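# Fold the two-handed towel in half on the table

## Task

Fold the towel that both hands are already holding in half, so that it ends up lying flat on the table and stays that way once the robot lets go. The task fails if the towel's mean height falls by more than a hand's width in a single drop while neither hand grips it. It also fails if the towel ends up off the table.

## Robot and tools

Robot: two arms, left_arm and right_arm, each ending in a five-finger hand. The right arm has a right hand and the left arm a mirrored left hand. Calibrated bases in the scene frame: left_arm at (-0.027, +0.316, +0.002) m, right_arm at (+0.038, -0.244, +0.002) m, both nearly unrotated.

Frames: the scene frame has its origin at table-top height, halfway between the nominal bases, with +z up, +x pointing out over the table and left_arm on the +y side. Image left and right do not match arm names. Hand poses, velocities and pose offsets use each arm's own base frame. The table and the fixed cameras use the scene frame. The hand point sits 0.05 m in front of the palm and 0.15 m out from the wrist face. Its +z runs along the straight fingers, +y comes out of the palm, and +x runs across the palm away from the thumb on the right hand, toward the thumb on the left. Fingers reach 0.06 to 0.07 m past the point. A wrist bracket on the little-finger side can strike things.

execute_actions(actions, cameras): actions is a list of actions. Each action holds up to 15 rows, one per 1/30 s step, and a short action repeats its last row. Each row is one flat list of 28 numbers, all in [-1, 1], covering both arms: left dx, dy, dz, rx, ry, rz; then the left hand's thumb_turn, thumb_bend, index, middle, ring, little, force_limit, speed; then the same 14 for the right arm. The six pose numbers are an offset from that arm's Hand target at the start of the action, along its base axes, with turns about the Hand target position. Every row counts from that same start, not from the row before. 1.0 means 0.6 m of travel or 180 degrees. rx, ry, rz form a single rotation vector. Six zeros ask nothing new of that arm, but they re-request the Hand target. Finger numbers are absolute targets: -1 is open or straight, +1 is closed (thumb_turn +1 puts the thumb in front of the palm). force_limit maps -1..+1 to about 0..10 N at the fingertip (15 N for the two thumb motors). speed runs from almost 0 at -1 up to full at +0.48 and beyond. No value means unchanged. To keep a hand as it is, resend the eight numbers of the last row actually run for it. If no row has run for it yet, send hand_measured, hand_force_limit and hand_speed. cameras: a list of names, ["all"], or [] for none. Images come by default only when actions is empty.

move(target, speed, blend, blocking, cameras): target is one 28-number row or a list of up to 15 such rows, laid out as above. Every row is an offset from the Hand targets at the start of the move, not from the previous row. speed is the top path speed in m/s, from 0.002 to 4.3 (default 0.25), with turns capped at twice that in rad/s. It can be one number or one per target. blend, in metres, rounds corners in a list; 0 means stop at each target. The whole move is limited to 10 s. Paths do not avoid obstacles or the other arm. Faster moves lag, stray and hit harder. Hand numbers in the first row are sent at the start; later ones are sent on arrival. The result adds a move: line: done, off_target, moving, held or fault, plus any limits such as paced (pose clipped) or held (steps withheld). blocking=false returns after about 0.5 s while the move keeps running.

wait(seconds 0 to 3600) runs the scene without new commands. stop brakes a running move. zoom_image(camera, region [x0, y0, x1, y1] in pixels, at most 504 by 504) enlarges part of a camera's latest picture. show_instructions shows the reference pages. finished_scene(scene=1) ends the scene for good.

Results report end_effector_position (m) and end_effector_quat_wxyz in the base frame, Hand target (the base for your next offsets), joint positions, velocities and torques, and motor temperatures. For the hands they give hand_measured, hand_stopped_by (moving, target, force, stalled, fault), hand_load_n (fingertip load, positive when pushing the finger open), hand_force_limit and hand_speed, all in motor order. A lost grip appears as hand_load_n falling to about 0.

Behaviour: each step clips commanded orientation to within 40 degrees of the measured one. Hands often rest 1 to 3 cm short of the command, mostly low, sometimes 5 cm. Waiting does not fix this. Send the missing distance as a new offset. A small turn can shift the hand point noticeably. Fingers keep moving after an action until they reach the target or the force limit, then lock. For a soft grip, close with speed at -0.94 or below. To grip harder, raise force_limit and send a target more closed than hand_measured. To release, send a more open one.

Avoid: letting the towel drop unheld, or leaving it off the table. Avoid slamming, fast contact or hard pressing. Never close a hand on the other hand or let the arms collide, since that can fail the scene. Avoid overloading fingers and stretching arms against unreachable poses, which heats motors. A MOTOR HOT warning comes at 85 °C, and at 100 °C the arm goes limp for 30 to 60 s. Cameras: cam_high, cam_low, cam_side_left, cam_side_right, cam_left_wrist, cam_right_wrist, each 896x504.

Each tool is called in YAML: its name, and indented under it one key for each argument.

Reference images:

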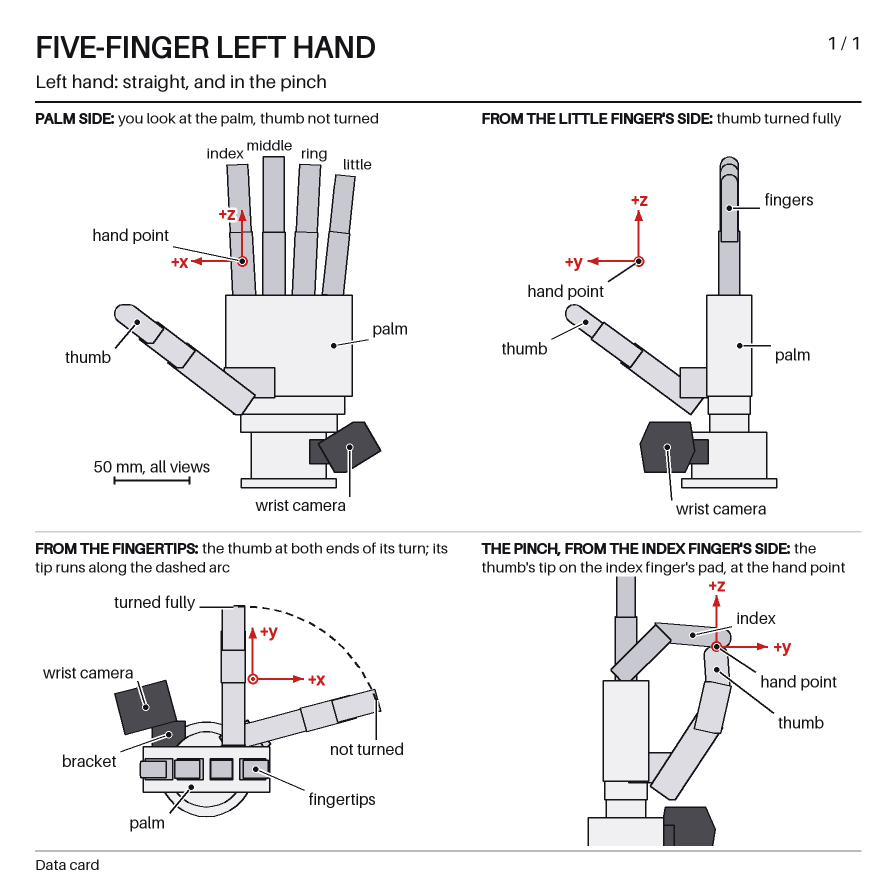

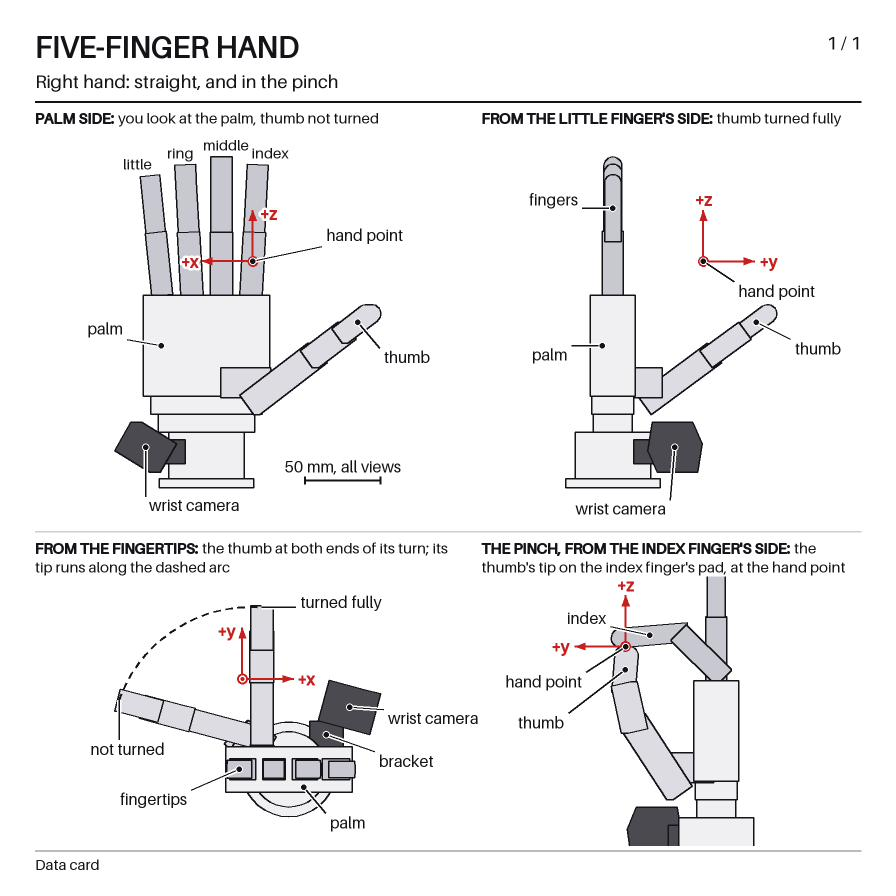

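## Session

execute_actions:
  actions: []

Scene clock: 0.00 s.
left_arm: end_effector_position=(+0.2586, -0.2177, +0.5364) hand_measured=(+0.952, -0.310, +0.278, +0.266, -1.000, -1.000) hand_load_n=(-0.5, +1.5, +0.5, +4.5, +0.0, +0.0) hand_stopped_by=(target, target, target, target, target, target) hand_force_limit=0.00 hand_speed=-0.80 end_effector_quat_wxyz=(-0.050, +0.749, -0.003, +0.660) | right_arm: end_effector_position=(+0.1763, +0.1220, +0.5294) hand_measured=(+0.952, -0.310, +0.278, +0.266, -1.000, -1.000) hand_load_n=(+0.0, +2.5, +0.5, +5.0, +0.0, +0.0) hand_stopped_by=(target, target, target, target, target, target) hand_force_limit=0.00 hand_speed=-0.80 end_effector_quat_wxyz=(+0.590, -0.041, +0.770, -0.238)
Joint positions: left_arm=[-1.235 0.652 1.062 -0.853 -1.28 -1.919] | right_arm=[-1.357 0.112 1.266 -1.511 -0.998 0.831]
Joint velocities: within noise
Joint torques (N m): no reading
Motor temperatures (°C): left_arm=[29 23 20 25 25 24] | right_arm=[21 24 24 23 25 24]
Heat: left arm: hottest waist 29 °C; right arm: hottest wrist yaw 25 °C.
Hand target: left_arm +0.2579, -0.2161, +0.5447; -0.044, +0.748, +0.002, +0.662 | right_arm +0.1753, +0.1262, +0.5317; +0.591, -0.046, +0.767, -0.245

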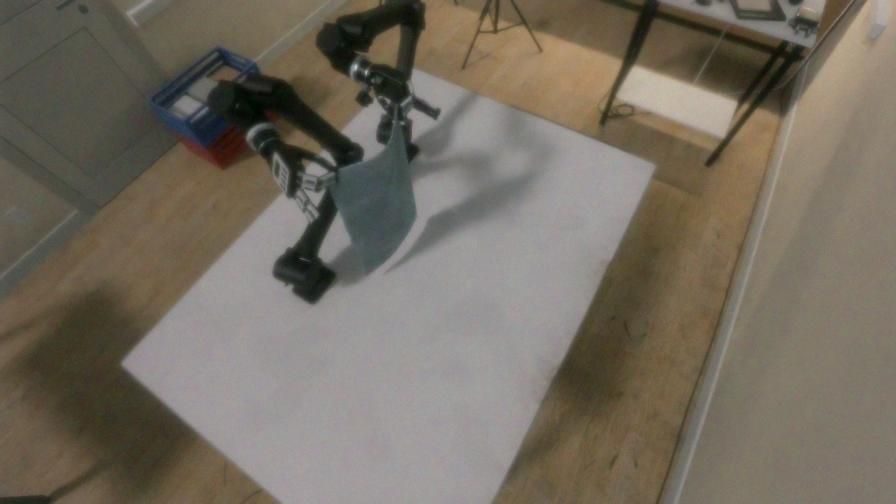

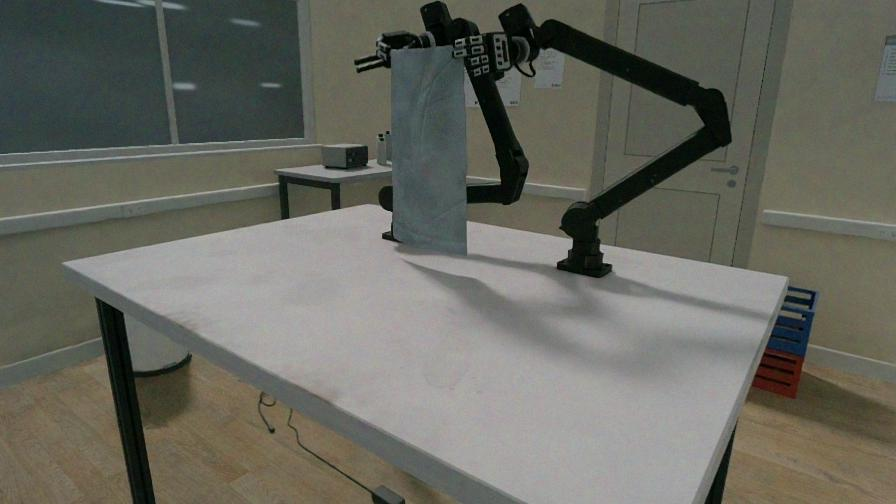

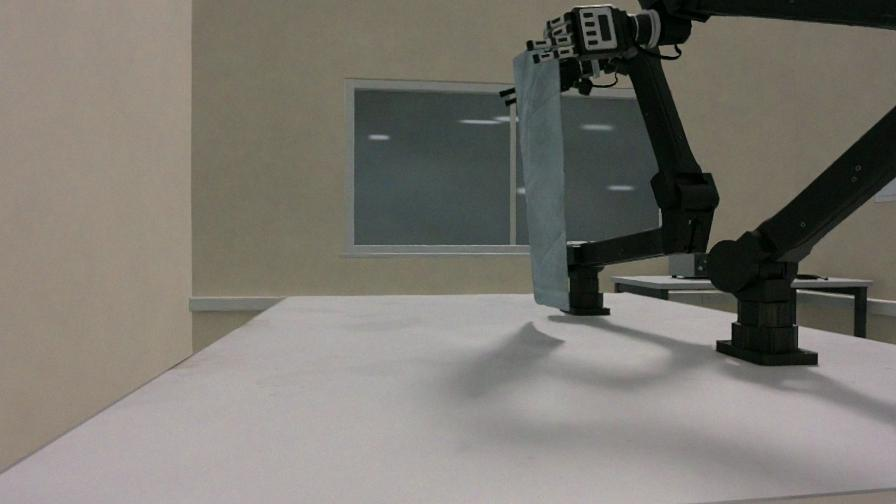

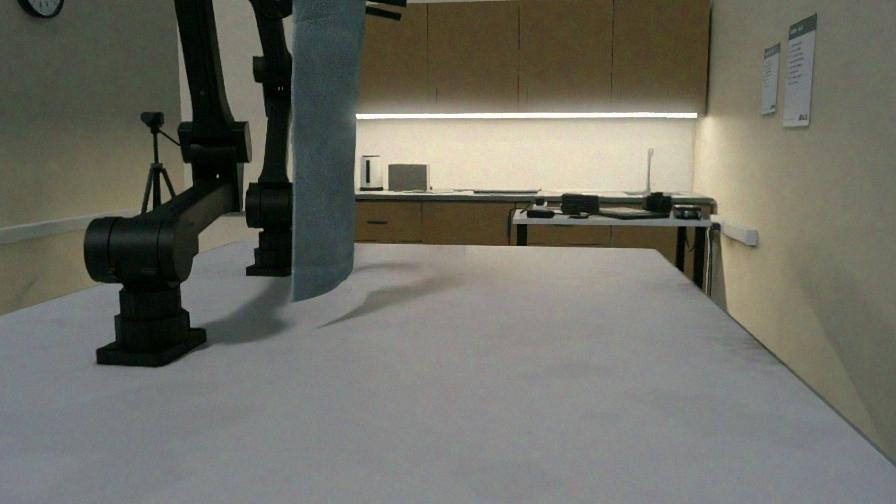

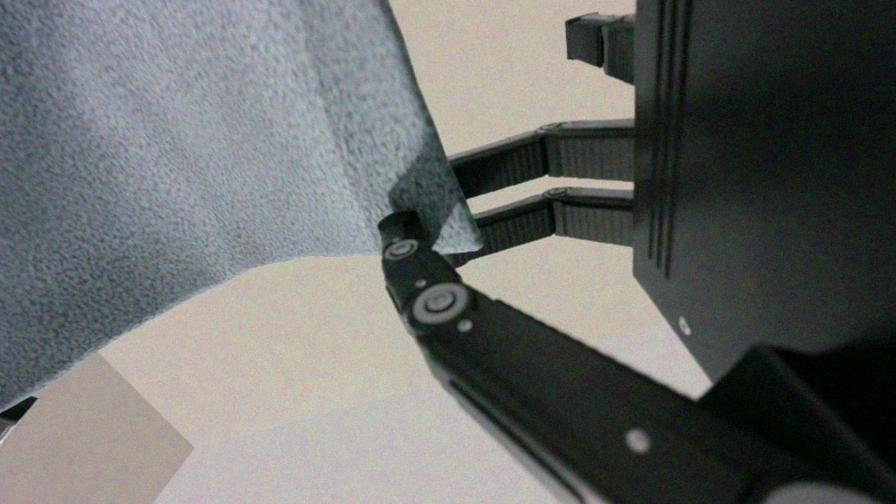

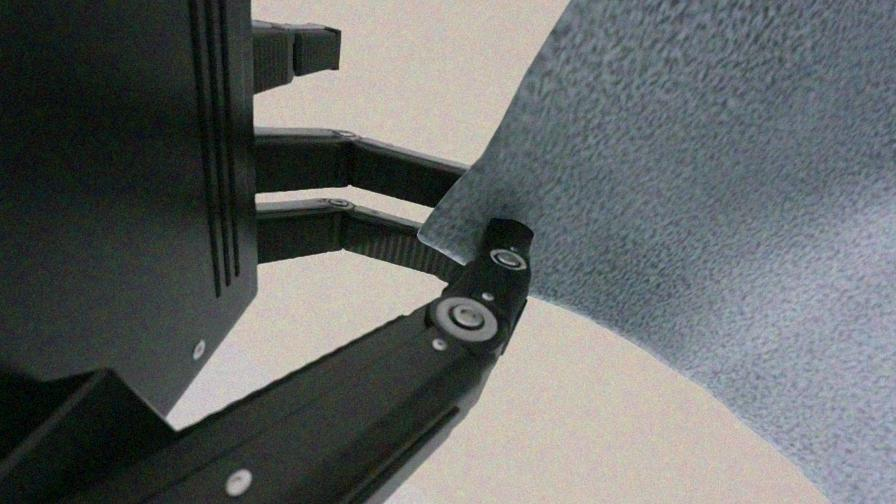

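zoom_image:
  camera: "cam_high"
  region: [200, 0, 600, 300]

zoom_image:
  camera: "cam_low"
  region: [320, 0, 620, 300]

zoom_image:
  camera: "cam_side_left"
  region: [450, 0, 850, 400]

zoom_image:
  camera: "cam_side_right"
  region: [200, 0, 500, 320]

Scaled by 1.260 from the camera's image (finer frame: 1280x720).

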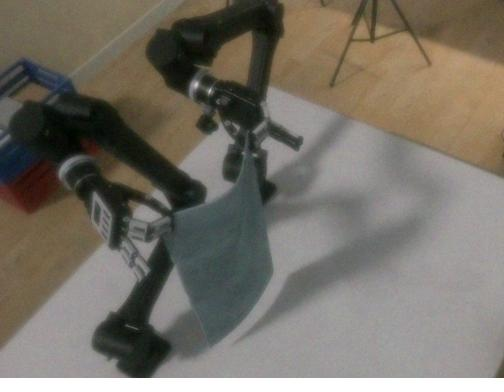

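Scaled by 1.680 from the camera's image (finer frame: 1280x720).

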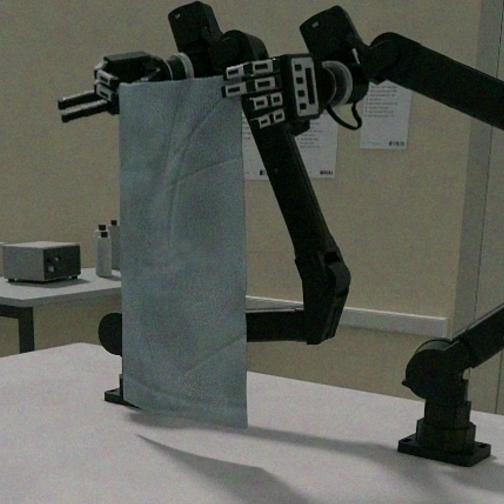

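Scaled by 1.260 from the camera's image (finer frame: 1280x720).

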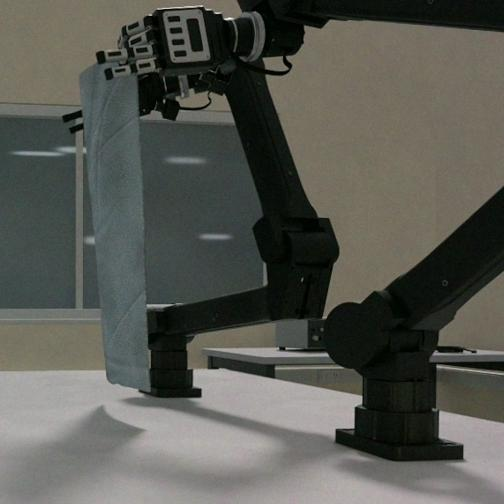

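Scaled by 1.575 from the camera's image (finer frame: 1280x720).

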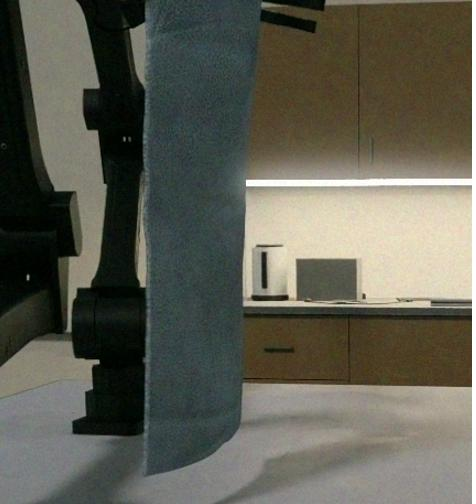

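move:
  target: [0.0195, -0.0828, 0, 0, 0, 0, 0.952, -0.310, 0.278, 0.266, -1.0, -1.0, 0.0, -0.8, 0.0167, -0.0833, 0, 0.042, -0.027, 0.030, 0.952, -0.310, 0.278, 0.266, -1.0, -1.0, 0.0, -0.8]
  speed: 0.08
  cameras: ["cam_high", "cam_low"]

Scene clock: 161.70 s.
left_arm: end_effector_position=(+0.2719, -0.2633, +0.5205) hand_measured=(+0.952, -0.310, +0.278, +0.266, -1.000, -1.000) hand_load_n=(-0.5, +1.5, +0.5, +5.0, +0.0, +0.0) hand_stopped_by=(target, target, target, target, target, target) hand_force_limit=0.00 hand_speed=-0.80 end_effector_quat_wxyz=(-0.069, +0.752, -0.016, +0.655) | right_arm: end_effector_position=(+0.1851, +0.0787, +0.5335) hand_measured=(+0.952, -0.310, +0.278, +0.266, -1.000, -1.000) hand_load_n=(-0.5, +2.0, +0.5, +5.0, +0.0, +0.0) hand_stopped_by=(target, target, target, target, target, target) hand_force_limit=0.00 hand_speed=-0.80 end_effector_quat_wxyz=(+0.633, -0.033, +0.753, -0.178)
Joint positions: left_arm=[-1.248 0.777 1.084 -0.823 -1.298 -1.944] | right_arm=[-1.264 0.14 1.124 -1.246 -1.018 1.03]
Joint torques (N m): left_arm=[-1.61 -2.37 12.94 1.74 -0.6 -0.02] | right_arm=[0.85 8.12 5.57 1.78 -0.01 0.14]
Motor temperatures (°C): left_arm=[29 23 31 25 25 24] | right_arm=[21 26 29 24 24 24]
Heat: left arm: hottest elbow 31 °C; right arm: hottest elbow 29 °C.
Hand target: left_arm +0.2696, -0.2658, +0.5447; -0.044, +0.748, +0.002, +0.662 | right_arm +0.1854, +0.0761, +0.5316; +0.636, -0.032, +0.753, -0.168
Off the commanded pose: left_arm 0.024 m, 4 deg | right_arm 0.003 m, 1 deg.
move: off_target (left_arm)

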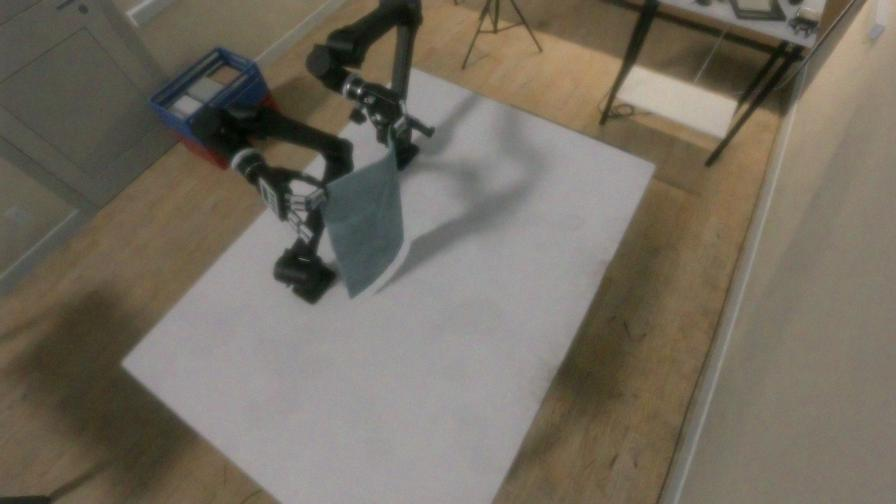

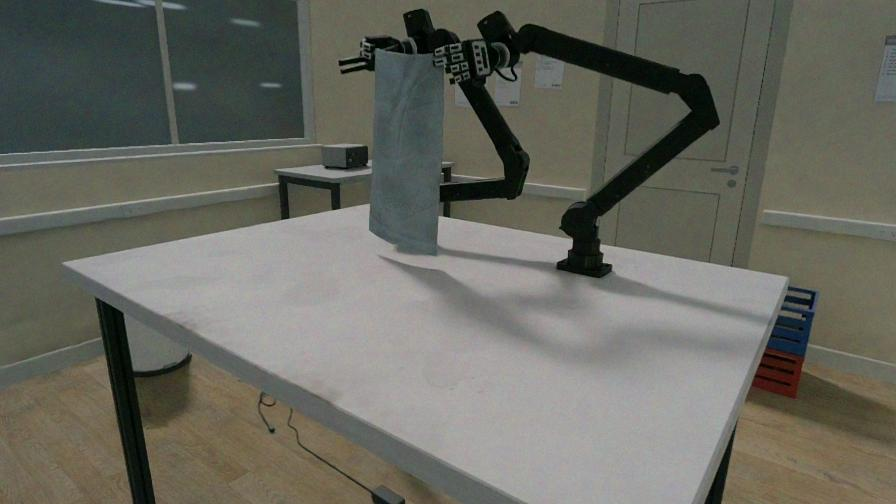

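move:
  target:
    - [0.0194, -0.0828, 0.03, 0, 0, 0, 0.952, -0.310, 0.278, 0.266, -1.0, -1.0, 0.0, -0.8, 0.0167, -0.0833, 0.017, 0.042, -0.027, 0.030, 0.952, -0.310, 0.278, 0.266, -1.0, -1.0, 0.0, -0.8]
    - [0.0387, -0.1656, 0.05, 0, 0, 0, 0.952, -0.310, 0.278, 0.266, -1.0, -1.0, 0.0, -0.8, 0.0333, -0.1667, 0.0333, 0.085, -0.055, 0.060, 0.952, -0.310, 0.278, 0.266, -1.0, -1.0, 0.0, -0.8]
  speed: 0.08
  blend: 0.02
  cameras: ["cam_high", "cam_low"]

Scene clock: 176.93 s.
left_arm: end_effector_position=(+0.2952, -0.3596, +0.5532) hand_measured=(+0.952, -0.310, +0.278, +0.266, -1.000, -1.000) hand_load_n=(-0.5, +1.0, +0.5, +4.5, +0.5, +0.0) hand_stopped_by=(target, target, target, target, target, target) hand_force_limit=0.00 hand_speed=-0.80 end_effector_quat_wxyz=(-0.067, +0.752, -0.015, +0.656) | right_arm: end_effector_position=(+0.2080, -0.0204, +0.5515) hand_measured=(+0.952, -0.310, +0.278, +0.266, -1.000, -1.000) hand_load_n=(+0.0, +2.0, +0.5, +5.0, +0.0, +0.0) hand_stopped_by=(target, target, target, target, target, target) hand_force_limit=0.00 hand_speed=-0.80 end_effector_quat_wxyz=(+0.691, +0.145, +0.697, -0.125)
Joint positions: left_arm=[-1.274 1.058 1.325 -0.821 -1.32 -1.99] | right_arm=[-0.36 0.155 0.928 -0.786 0.024 1.597]
Joint torques (N m): left_arm=[-1.85 -4.72 12.88 1.61 -0.61 0] | right_arm=[-1.2 4.48 7.41 2.37 0.04 0.15]
Heat: left arm: hottest elbow 32 °C; right arm: hottest elbow 29 °C.
Hand target: left_arm +0.2928, -0.3653, +0.5746; -0.044, +0.748, +0.002, +0.662 | right_arm +0.2053, -0.0238, +0.5517; +0.709, -0.004, +0.705, -0.008
Off the commanded pose: left_arm 0.022 m, 3 deg | right_arm 0.004 m, 22 deg.
move: off_target (left_arm, right_arm)

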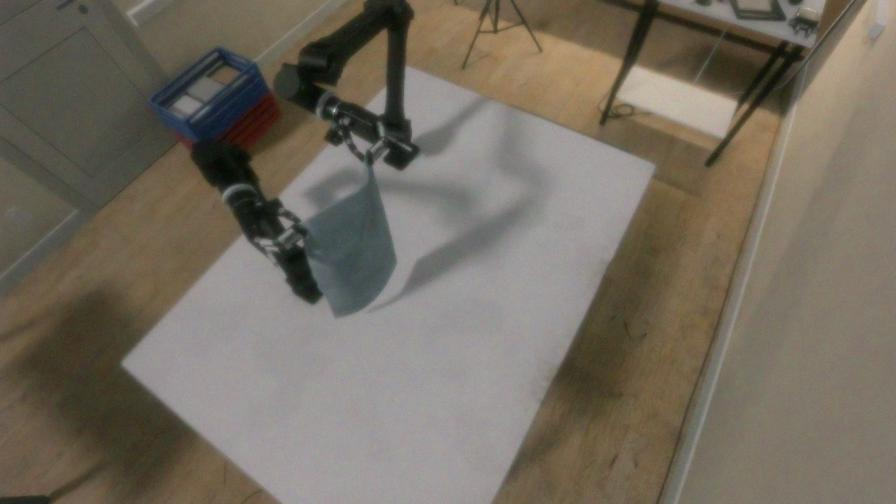

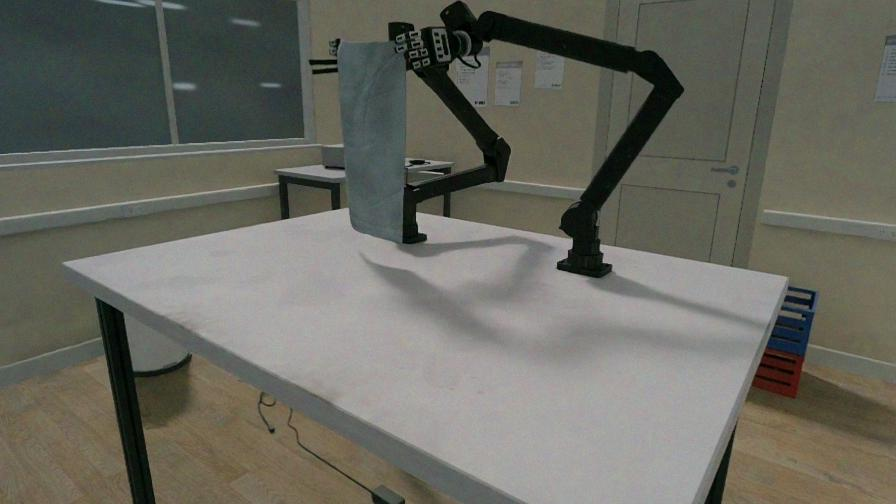

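move:
  target: [0.1968, 0.1064, 0, 0, 0, 0, 0.952, -0.310, 0.278, 0.266, -1.0, -1.0, 0.0, -0.8, 0.2, 0.1, 0, 0, 0, 0, 0.952, -0.310, 0.278, 0.266, -1.0, -1.0, 0.0, -0.8]
  speed: 0.08
  cameras: ["cam_high", "cam_low", "cam_side_right"]

Scene clock: 198.43 s.
left_arm: end_effector_position=(+0.4083, -0.3029, +0.5727) hand_measured=(+0.952, -0.310, +0.278, +0.266, -1.000, -1.000) hand_load_n=(-0.5, +1.0, +0.5, +5.0, +0.0, +0.0) hand_stopped_by=(target, target, target, target, target, target) hand_force_limit=0.00 hand_speed=-0.80 end_effector_quat_wxyz=(-0.045, +0.751, -0.002, +0.659) | right_arm: end_effector_position=(+0.3251, +0.0306, +0.5515) hand_measured=(+0.952, -0.310, +0.278, +0.266, -1.000, -1.000) hand_load_n=(-0.5, +2.0, +0.5, +5.0, +0.0, +0.0) hand_stopped_by=(target, target, target, target, target, target) hand_force_limit=0.00 hand_speed=-0.80 end_effector_quat_wxyz=(+0.706, +0.006, +0.708, -0.011)
Joint positions: left_arm=[-0.882 1.035 1.291 -0.474 -0.937 -1.677] | right_arm=[-0.188 0.458 0.9 -0.445 -0.164 1.564]
Joint torques (N m): left_arm=[-1.32 -5.25 9.74 2.15 -0.11 0.18] | right_arm=[0.97 1.67 9.96 2.37 0.04 -0.07]
Heat: left arm: hottest elbow 35 °C; right arm: hottest elbow 29 °C.
Hand target: left_arm +0.4109, -0.3015, +0.5746; -0.044, +0.748, +0.002, +0.662 | right_arm +0.3253, +0.0362, +0.5517; +0.709, -0.004, +0.705, -0.008
Off the commanded pose: left_arm 0.004 m, 1 deg | right_arm 0.006 m, 1 deg.
shoulder posture changed (right arm): the wrist came as close to joint 1's axis as it can, and the arm is now in the other of its two shoulder postures.
move: done

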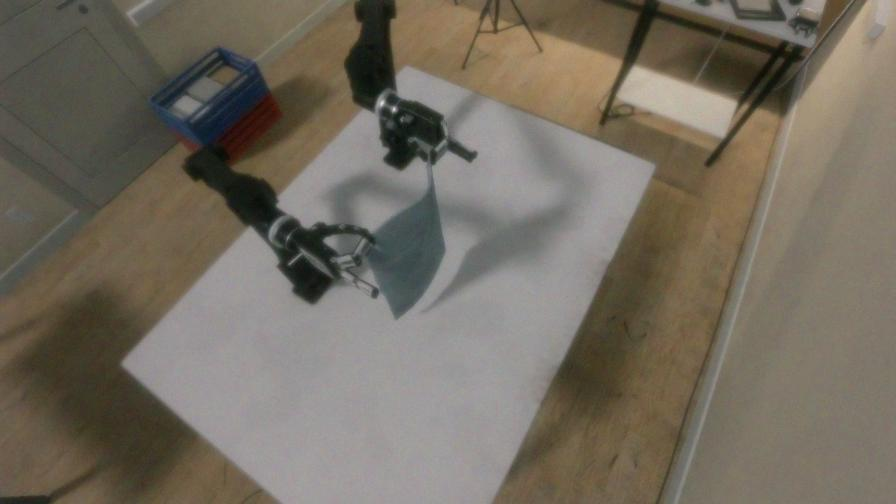

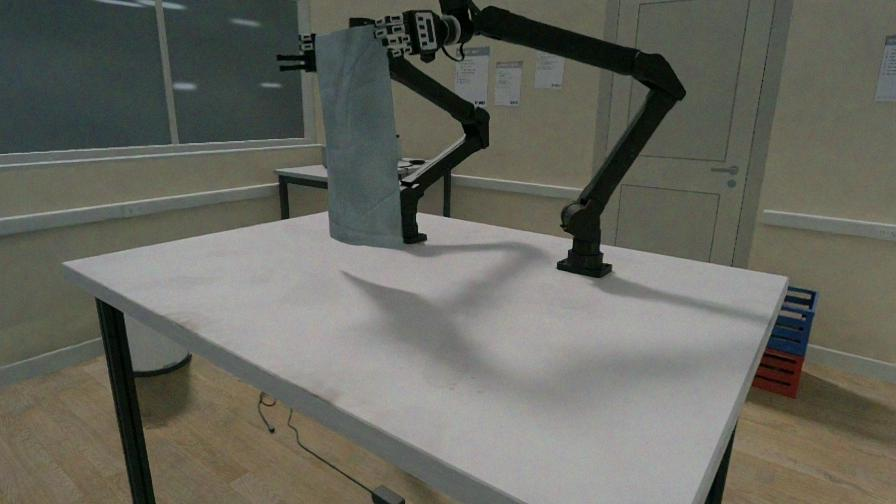

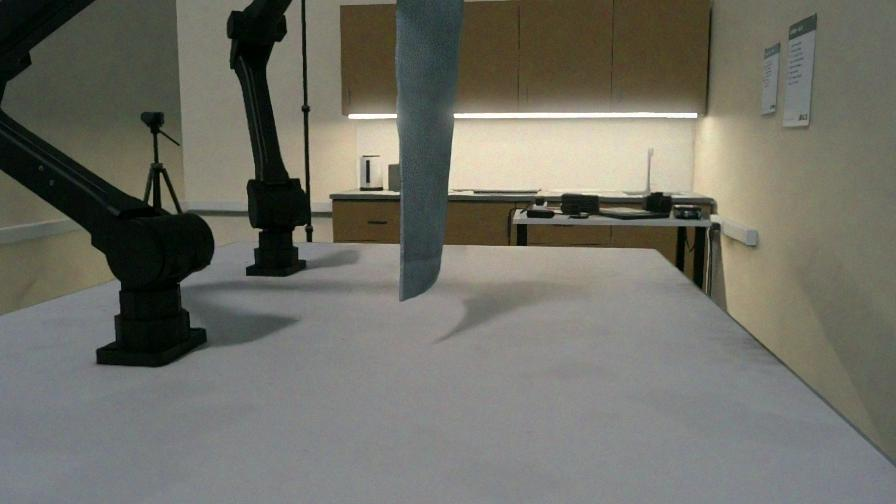

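move:
  target: [0.3447, 0.1765, -0.02, 0, 0, 0, 0.952, -0.310, 0.278, 0.266, -1.0, -1.0, 0.0, -0.8, 0.35, 0.1667, 0.008, 0, 0, 0, 0.952, -0.310, 0.278, 0.266, -1.0, -1.0, 0.0, -0.8]
  speed: 0.1
  cameras: ["all"]

Scene clock: 216.57 s.
left_arm: end_effector_position=(+0.6114, -0.1961, +0.5357) hand_measured=(+0.952, -0.310, +0.278, +0.266, -1.000, -1.000) hand_load_n=(-0.5, +1.5, +0.5, +5.0, +0.0, +0.0) hand_stopped_by=(target, target, target, target, target, target) hand_force_limit=0.00 hand_speed=-0.80 end_effector_quat_wxyz=(-0.048, +0.764, -0.003, +0.644) | right_arm: end_effector_position=(+0.5348, +0.1280, +0.5137) hand_measured=(+0.952, -0.310, +0.278, +0.266, -1.000, -1.000) hand_load_n=(+0.0, +2.5, +0.5, +5.0, +0.0, +0.0) hand_stopped_by=(target, target, target, target, target, target) hand_force_limit=0.00 hand_speed=-0.80 end_effector_quat_wxyz=(+0.684, -0.002, +0.729, -0.015)
Joint positions: left_arm=[-0.343 1.297 1.409 -0.294 -0.407 -1.565] | right_arm=[0.208 1.042 1.068 -0.091 0.227 1.562]
Joint torques (N m): left_arm=[-1.55 -8.53 14.27 2.09 -0.04 0.18] | right_arm=[0.73 -6.53 16.79 2.35 0.21 -0.07]
Heat: left arm: hottest elbow 35 °C; right arm: hottest elbow 31 °C.
Hand target: left_arm +0.6177, -0.1955, +0.5627; -0.044, +0.748, +0.002, +0.662 | right_arm +0.5353, +0.1363, +0.5566; +0.709, -0.004, +0.705, -0.008
Off the commanded pose: left_arm 0.028 m, 3 deg | right_arm 0.044 m, 4 deg.
move: off_target (left_arm, right_arm)
cam_left_wrist: T_world_to_cam=[[0.01118, 0.94367, 0.3307, 0.00517], [-0.37427, -0.30273, 0.87651, -0.3032], [0.92725, -0.13357, 0.34981, -0.66884]] pos_world=[0.50665, -0.186, 0.49801]
cam_right_wrist: T_world_to_cam=[[-0.02043, 0.96687, -0.25446, 0.01331], [-0.43569, 0.22047, 0.87268, -0.24464], [0.89987, 0.1287, 0.41675, -0.60324]] pos_world=[0.43652, 0.1187, 0.46828]

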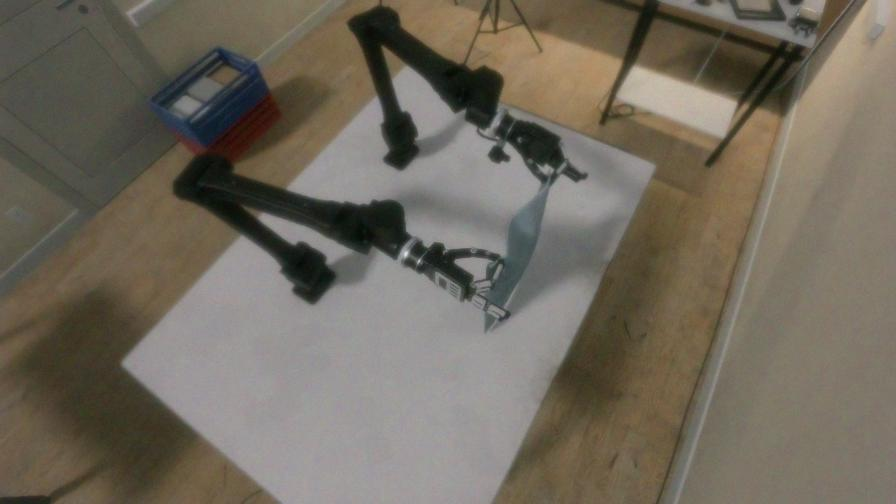

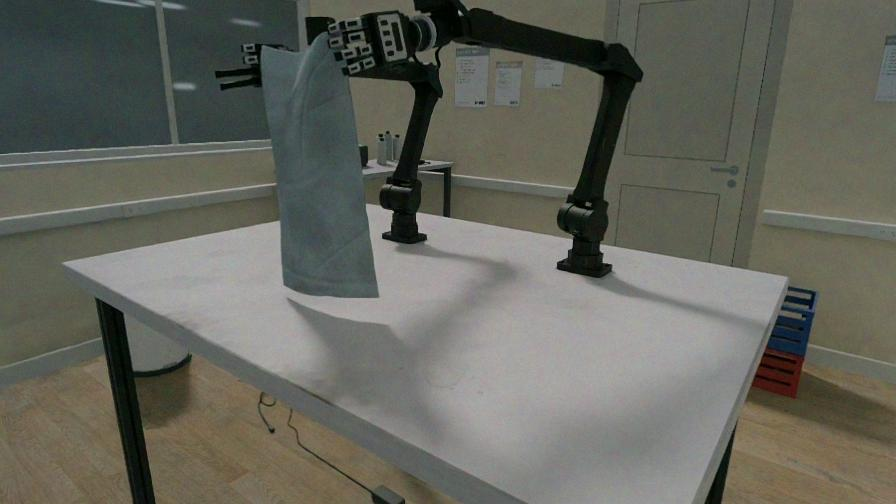

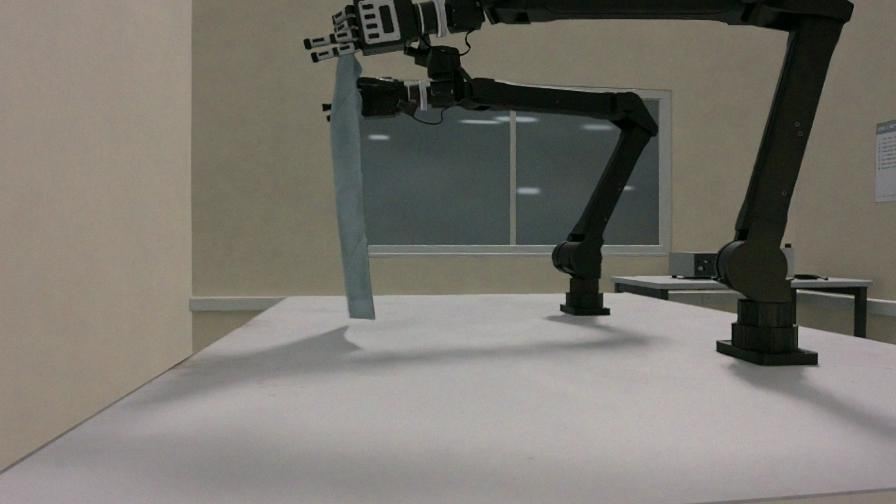

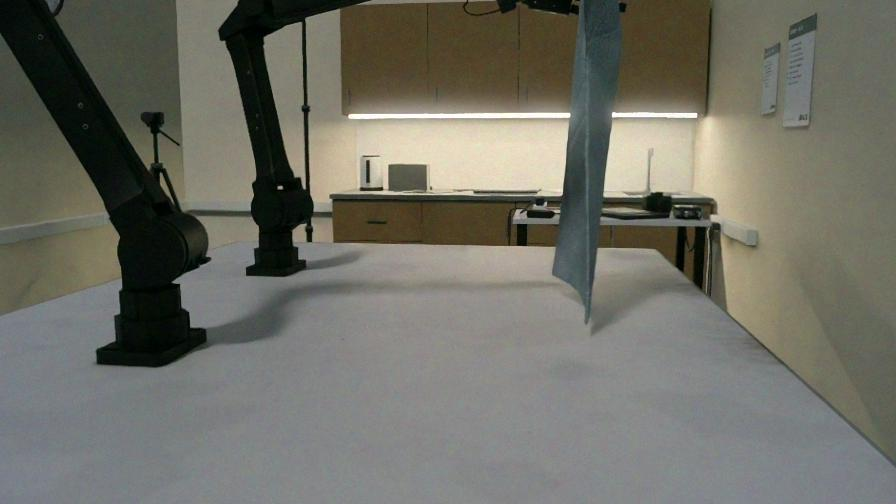

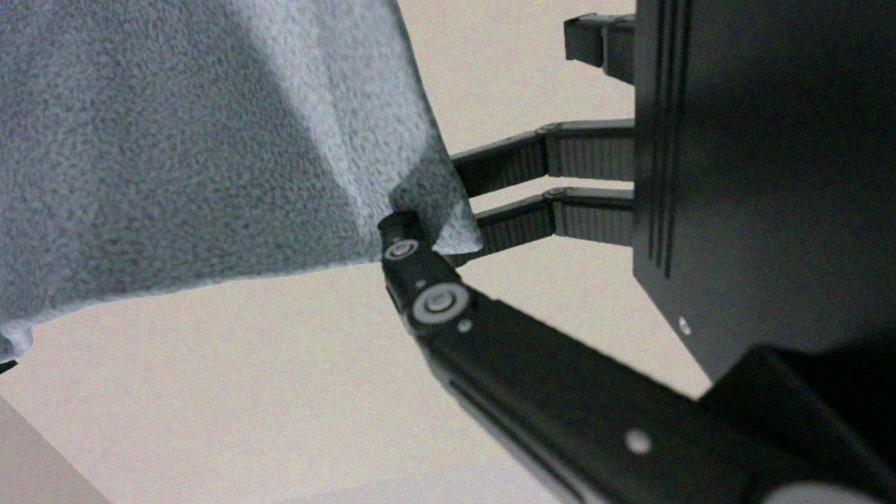

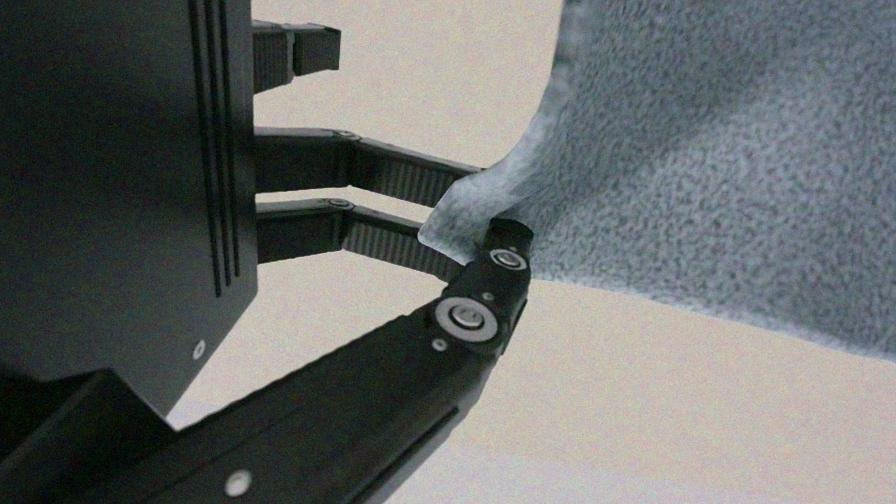

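move:
  target: [-0.0467, -0.005, -0.0633, 0, 0, 0, 0.952, -0.310, 0.278, 0.266, -1.0, -1.0, 0.0, -0.8, -0.0383, 0.005, -0.0267, 0, 0.033, 0, 0.952, -0.310, 0.278, 0.266, -1.0, -1.0, 0.0, -0.8]
  speed: 0.06
  cameras: ["cam_low", "cam_side_left", "cam_side_right"]

Scene clock: 236.23 s.
left_arm: end_effector_position=(+0.5950, -0.1945, +0.5140) hand_measured=(+0.952, -0.310, +0.278, +0.266, -1.000, -1.000) hand_load_n=(-0.5, +1.5, +0.5, +5.0, +0.0, +0.0) hand_stopped_by=(target, target, target, target, target, target) hand_force_limit=0.00 hand_speed=-0.80 end_effector_quat_wxyz=(-0.049, +0.757, +0.001, +0.651) | right_arm: end_effector_position=(+0.5172, +0.1325, +0.4978) hand_measured=(+0.952, -0.310, +0.278, +0.266, -1.000, -1.000) hand_load_n=(+0.0, +2.5, +0.5, +5.0, +0.0, +0.0) hand_stopped_by=(target, target, target, target, target, target) hand_force_limit=0.00 hand_speed=-0.80 end_effector_quat_wxyz=(+0.650, -0.009, +0.760, -0.022)
Joint positions: left_arm=[-0.357 1.25 1.295 -0.207 -0.429 -1.565] | right_arm=[0.232 0.999 1.068 -0.229 0.25 1.566]
Joint torques (N m): left_arm=[-2.26 -10.34 10.11 2.09 -0.25 0.2] | right_arm=[0.91 -6.71 16.4 1.18 0.25 0.12]
Motor temperatures (°C): left_arm=[29 25 38 26 25 24] | right_arm=[21 25 37 24 24 24]
Heat: left arm: hottest elbow 38 °C; right arm: hottest elbow 37 °C.
Hand target: left_arm +0.5897, -0.1985, +0.5246; -0.044, +0.748, +0.002, +0.662 | right_arm +0.5123, +0.1393, +0.5405; +0.672, -0.004, +0.741, -0.008
Off the commanded pose: left_arm 0.013 m, 2 deg | right_arm 0.044 m, 4 deg.
move: off_target (left_arm, right_arm)

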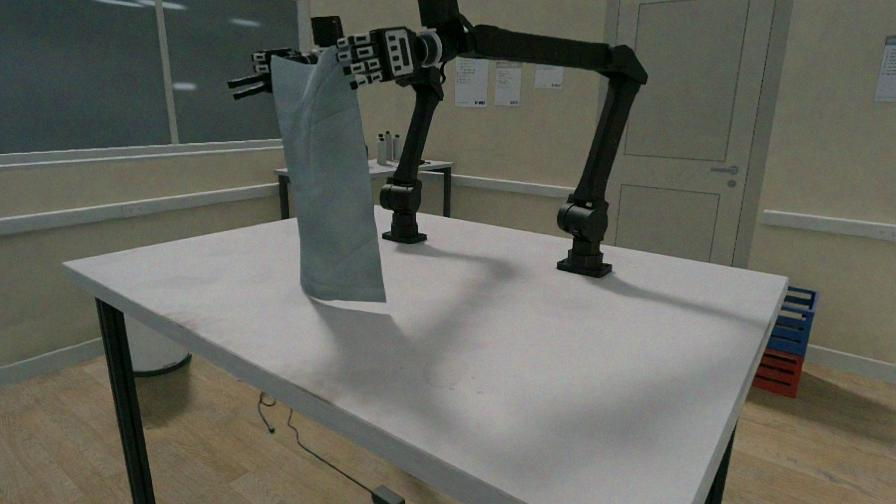

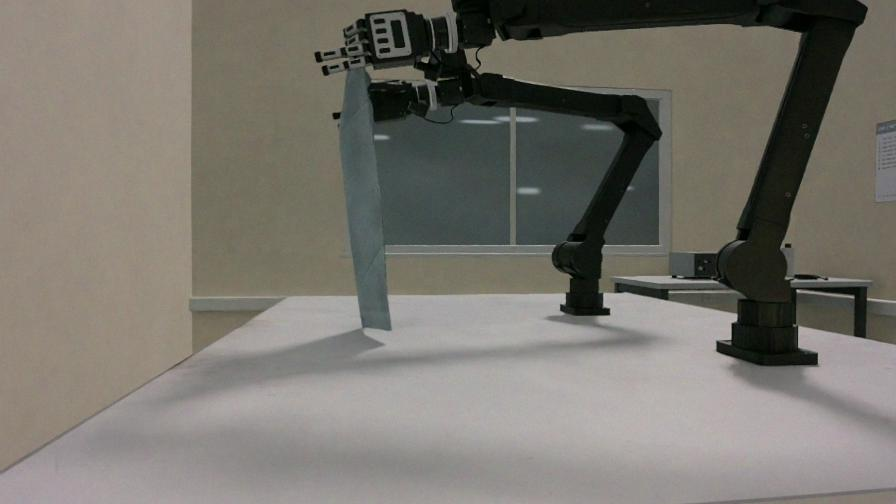

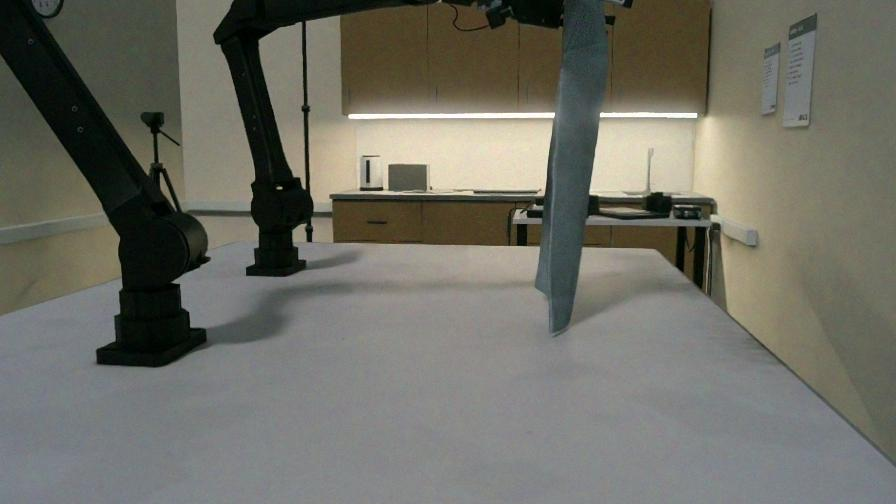

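zoom_image:
  camera: "cam_low"
  region: [200, 20, 480, 330]

zoom_image:
  camera: "cam_side_left"
  region: [280, 0, 500, 360]

zoom_image:
  camera: "cam_side_right"
  region: [460, 200, 660, 360]

Scaled by 1.626 from the camera's image (finer frame: 1280x720).

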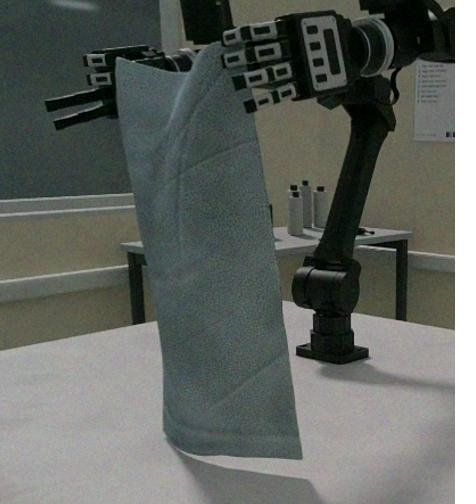

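Scaled by 1.400 from the camera's image (finer frame: 1280x720).

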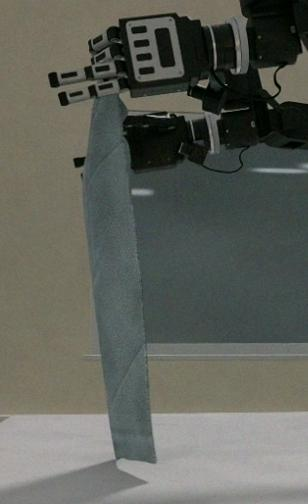

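Scaled by 2.520 from the camera's image (finer frame: 1280x720).

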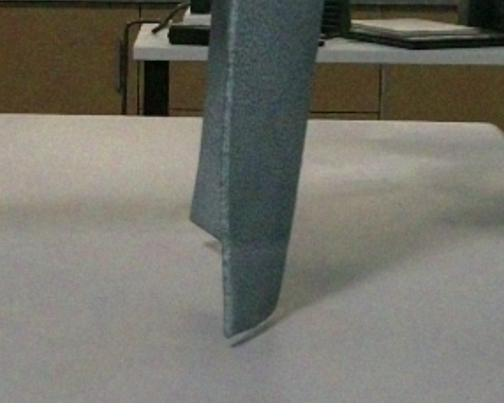

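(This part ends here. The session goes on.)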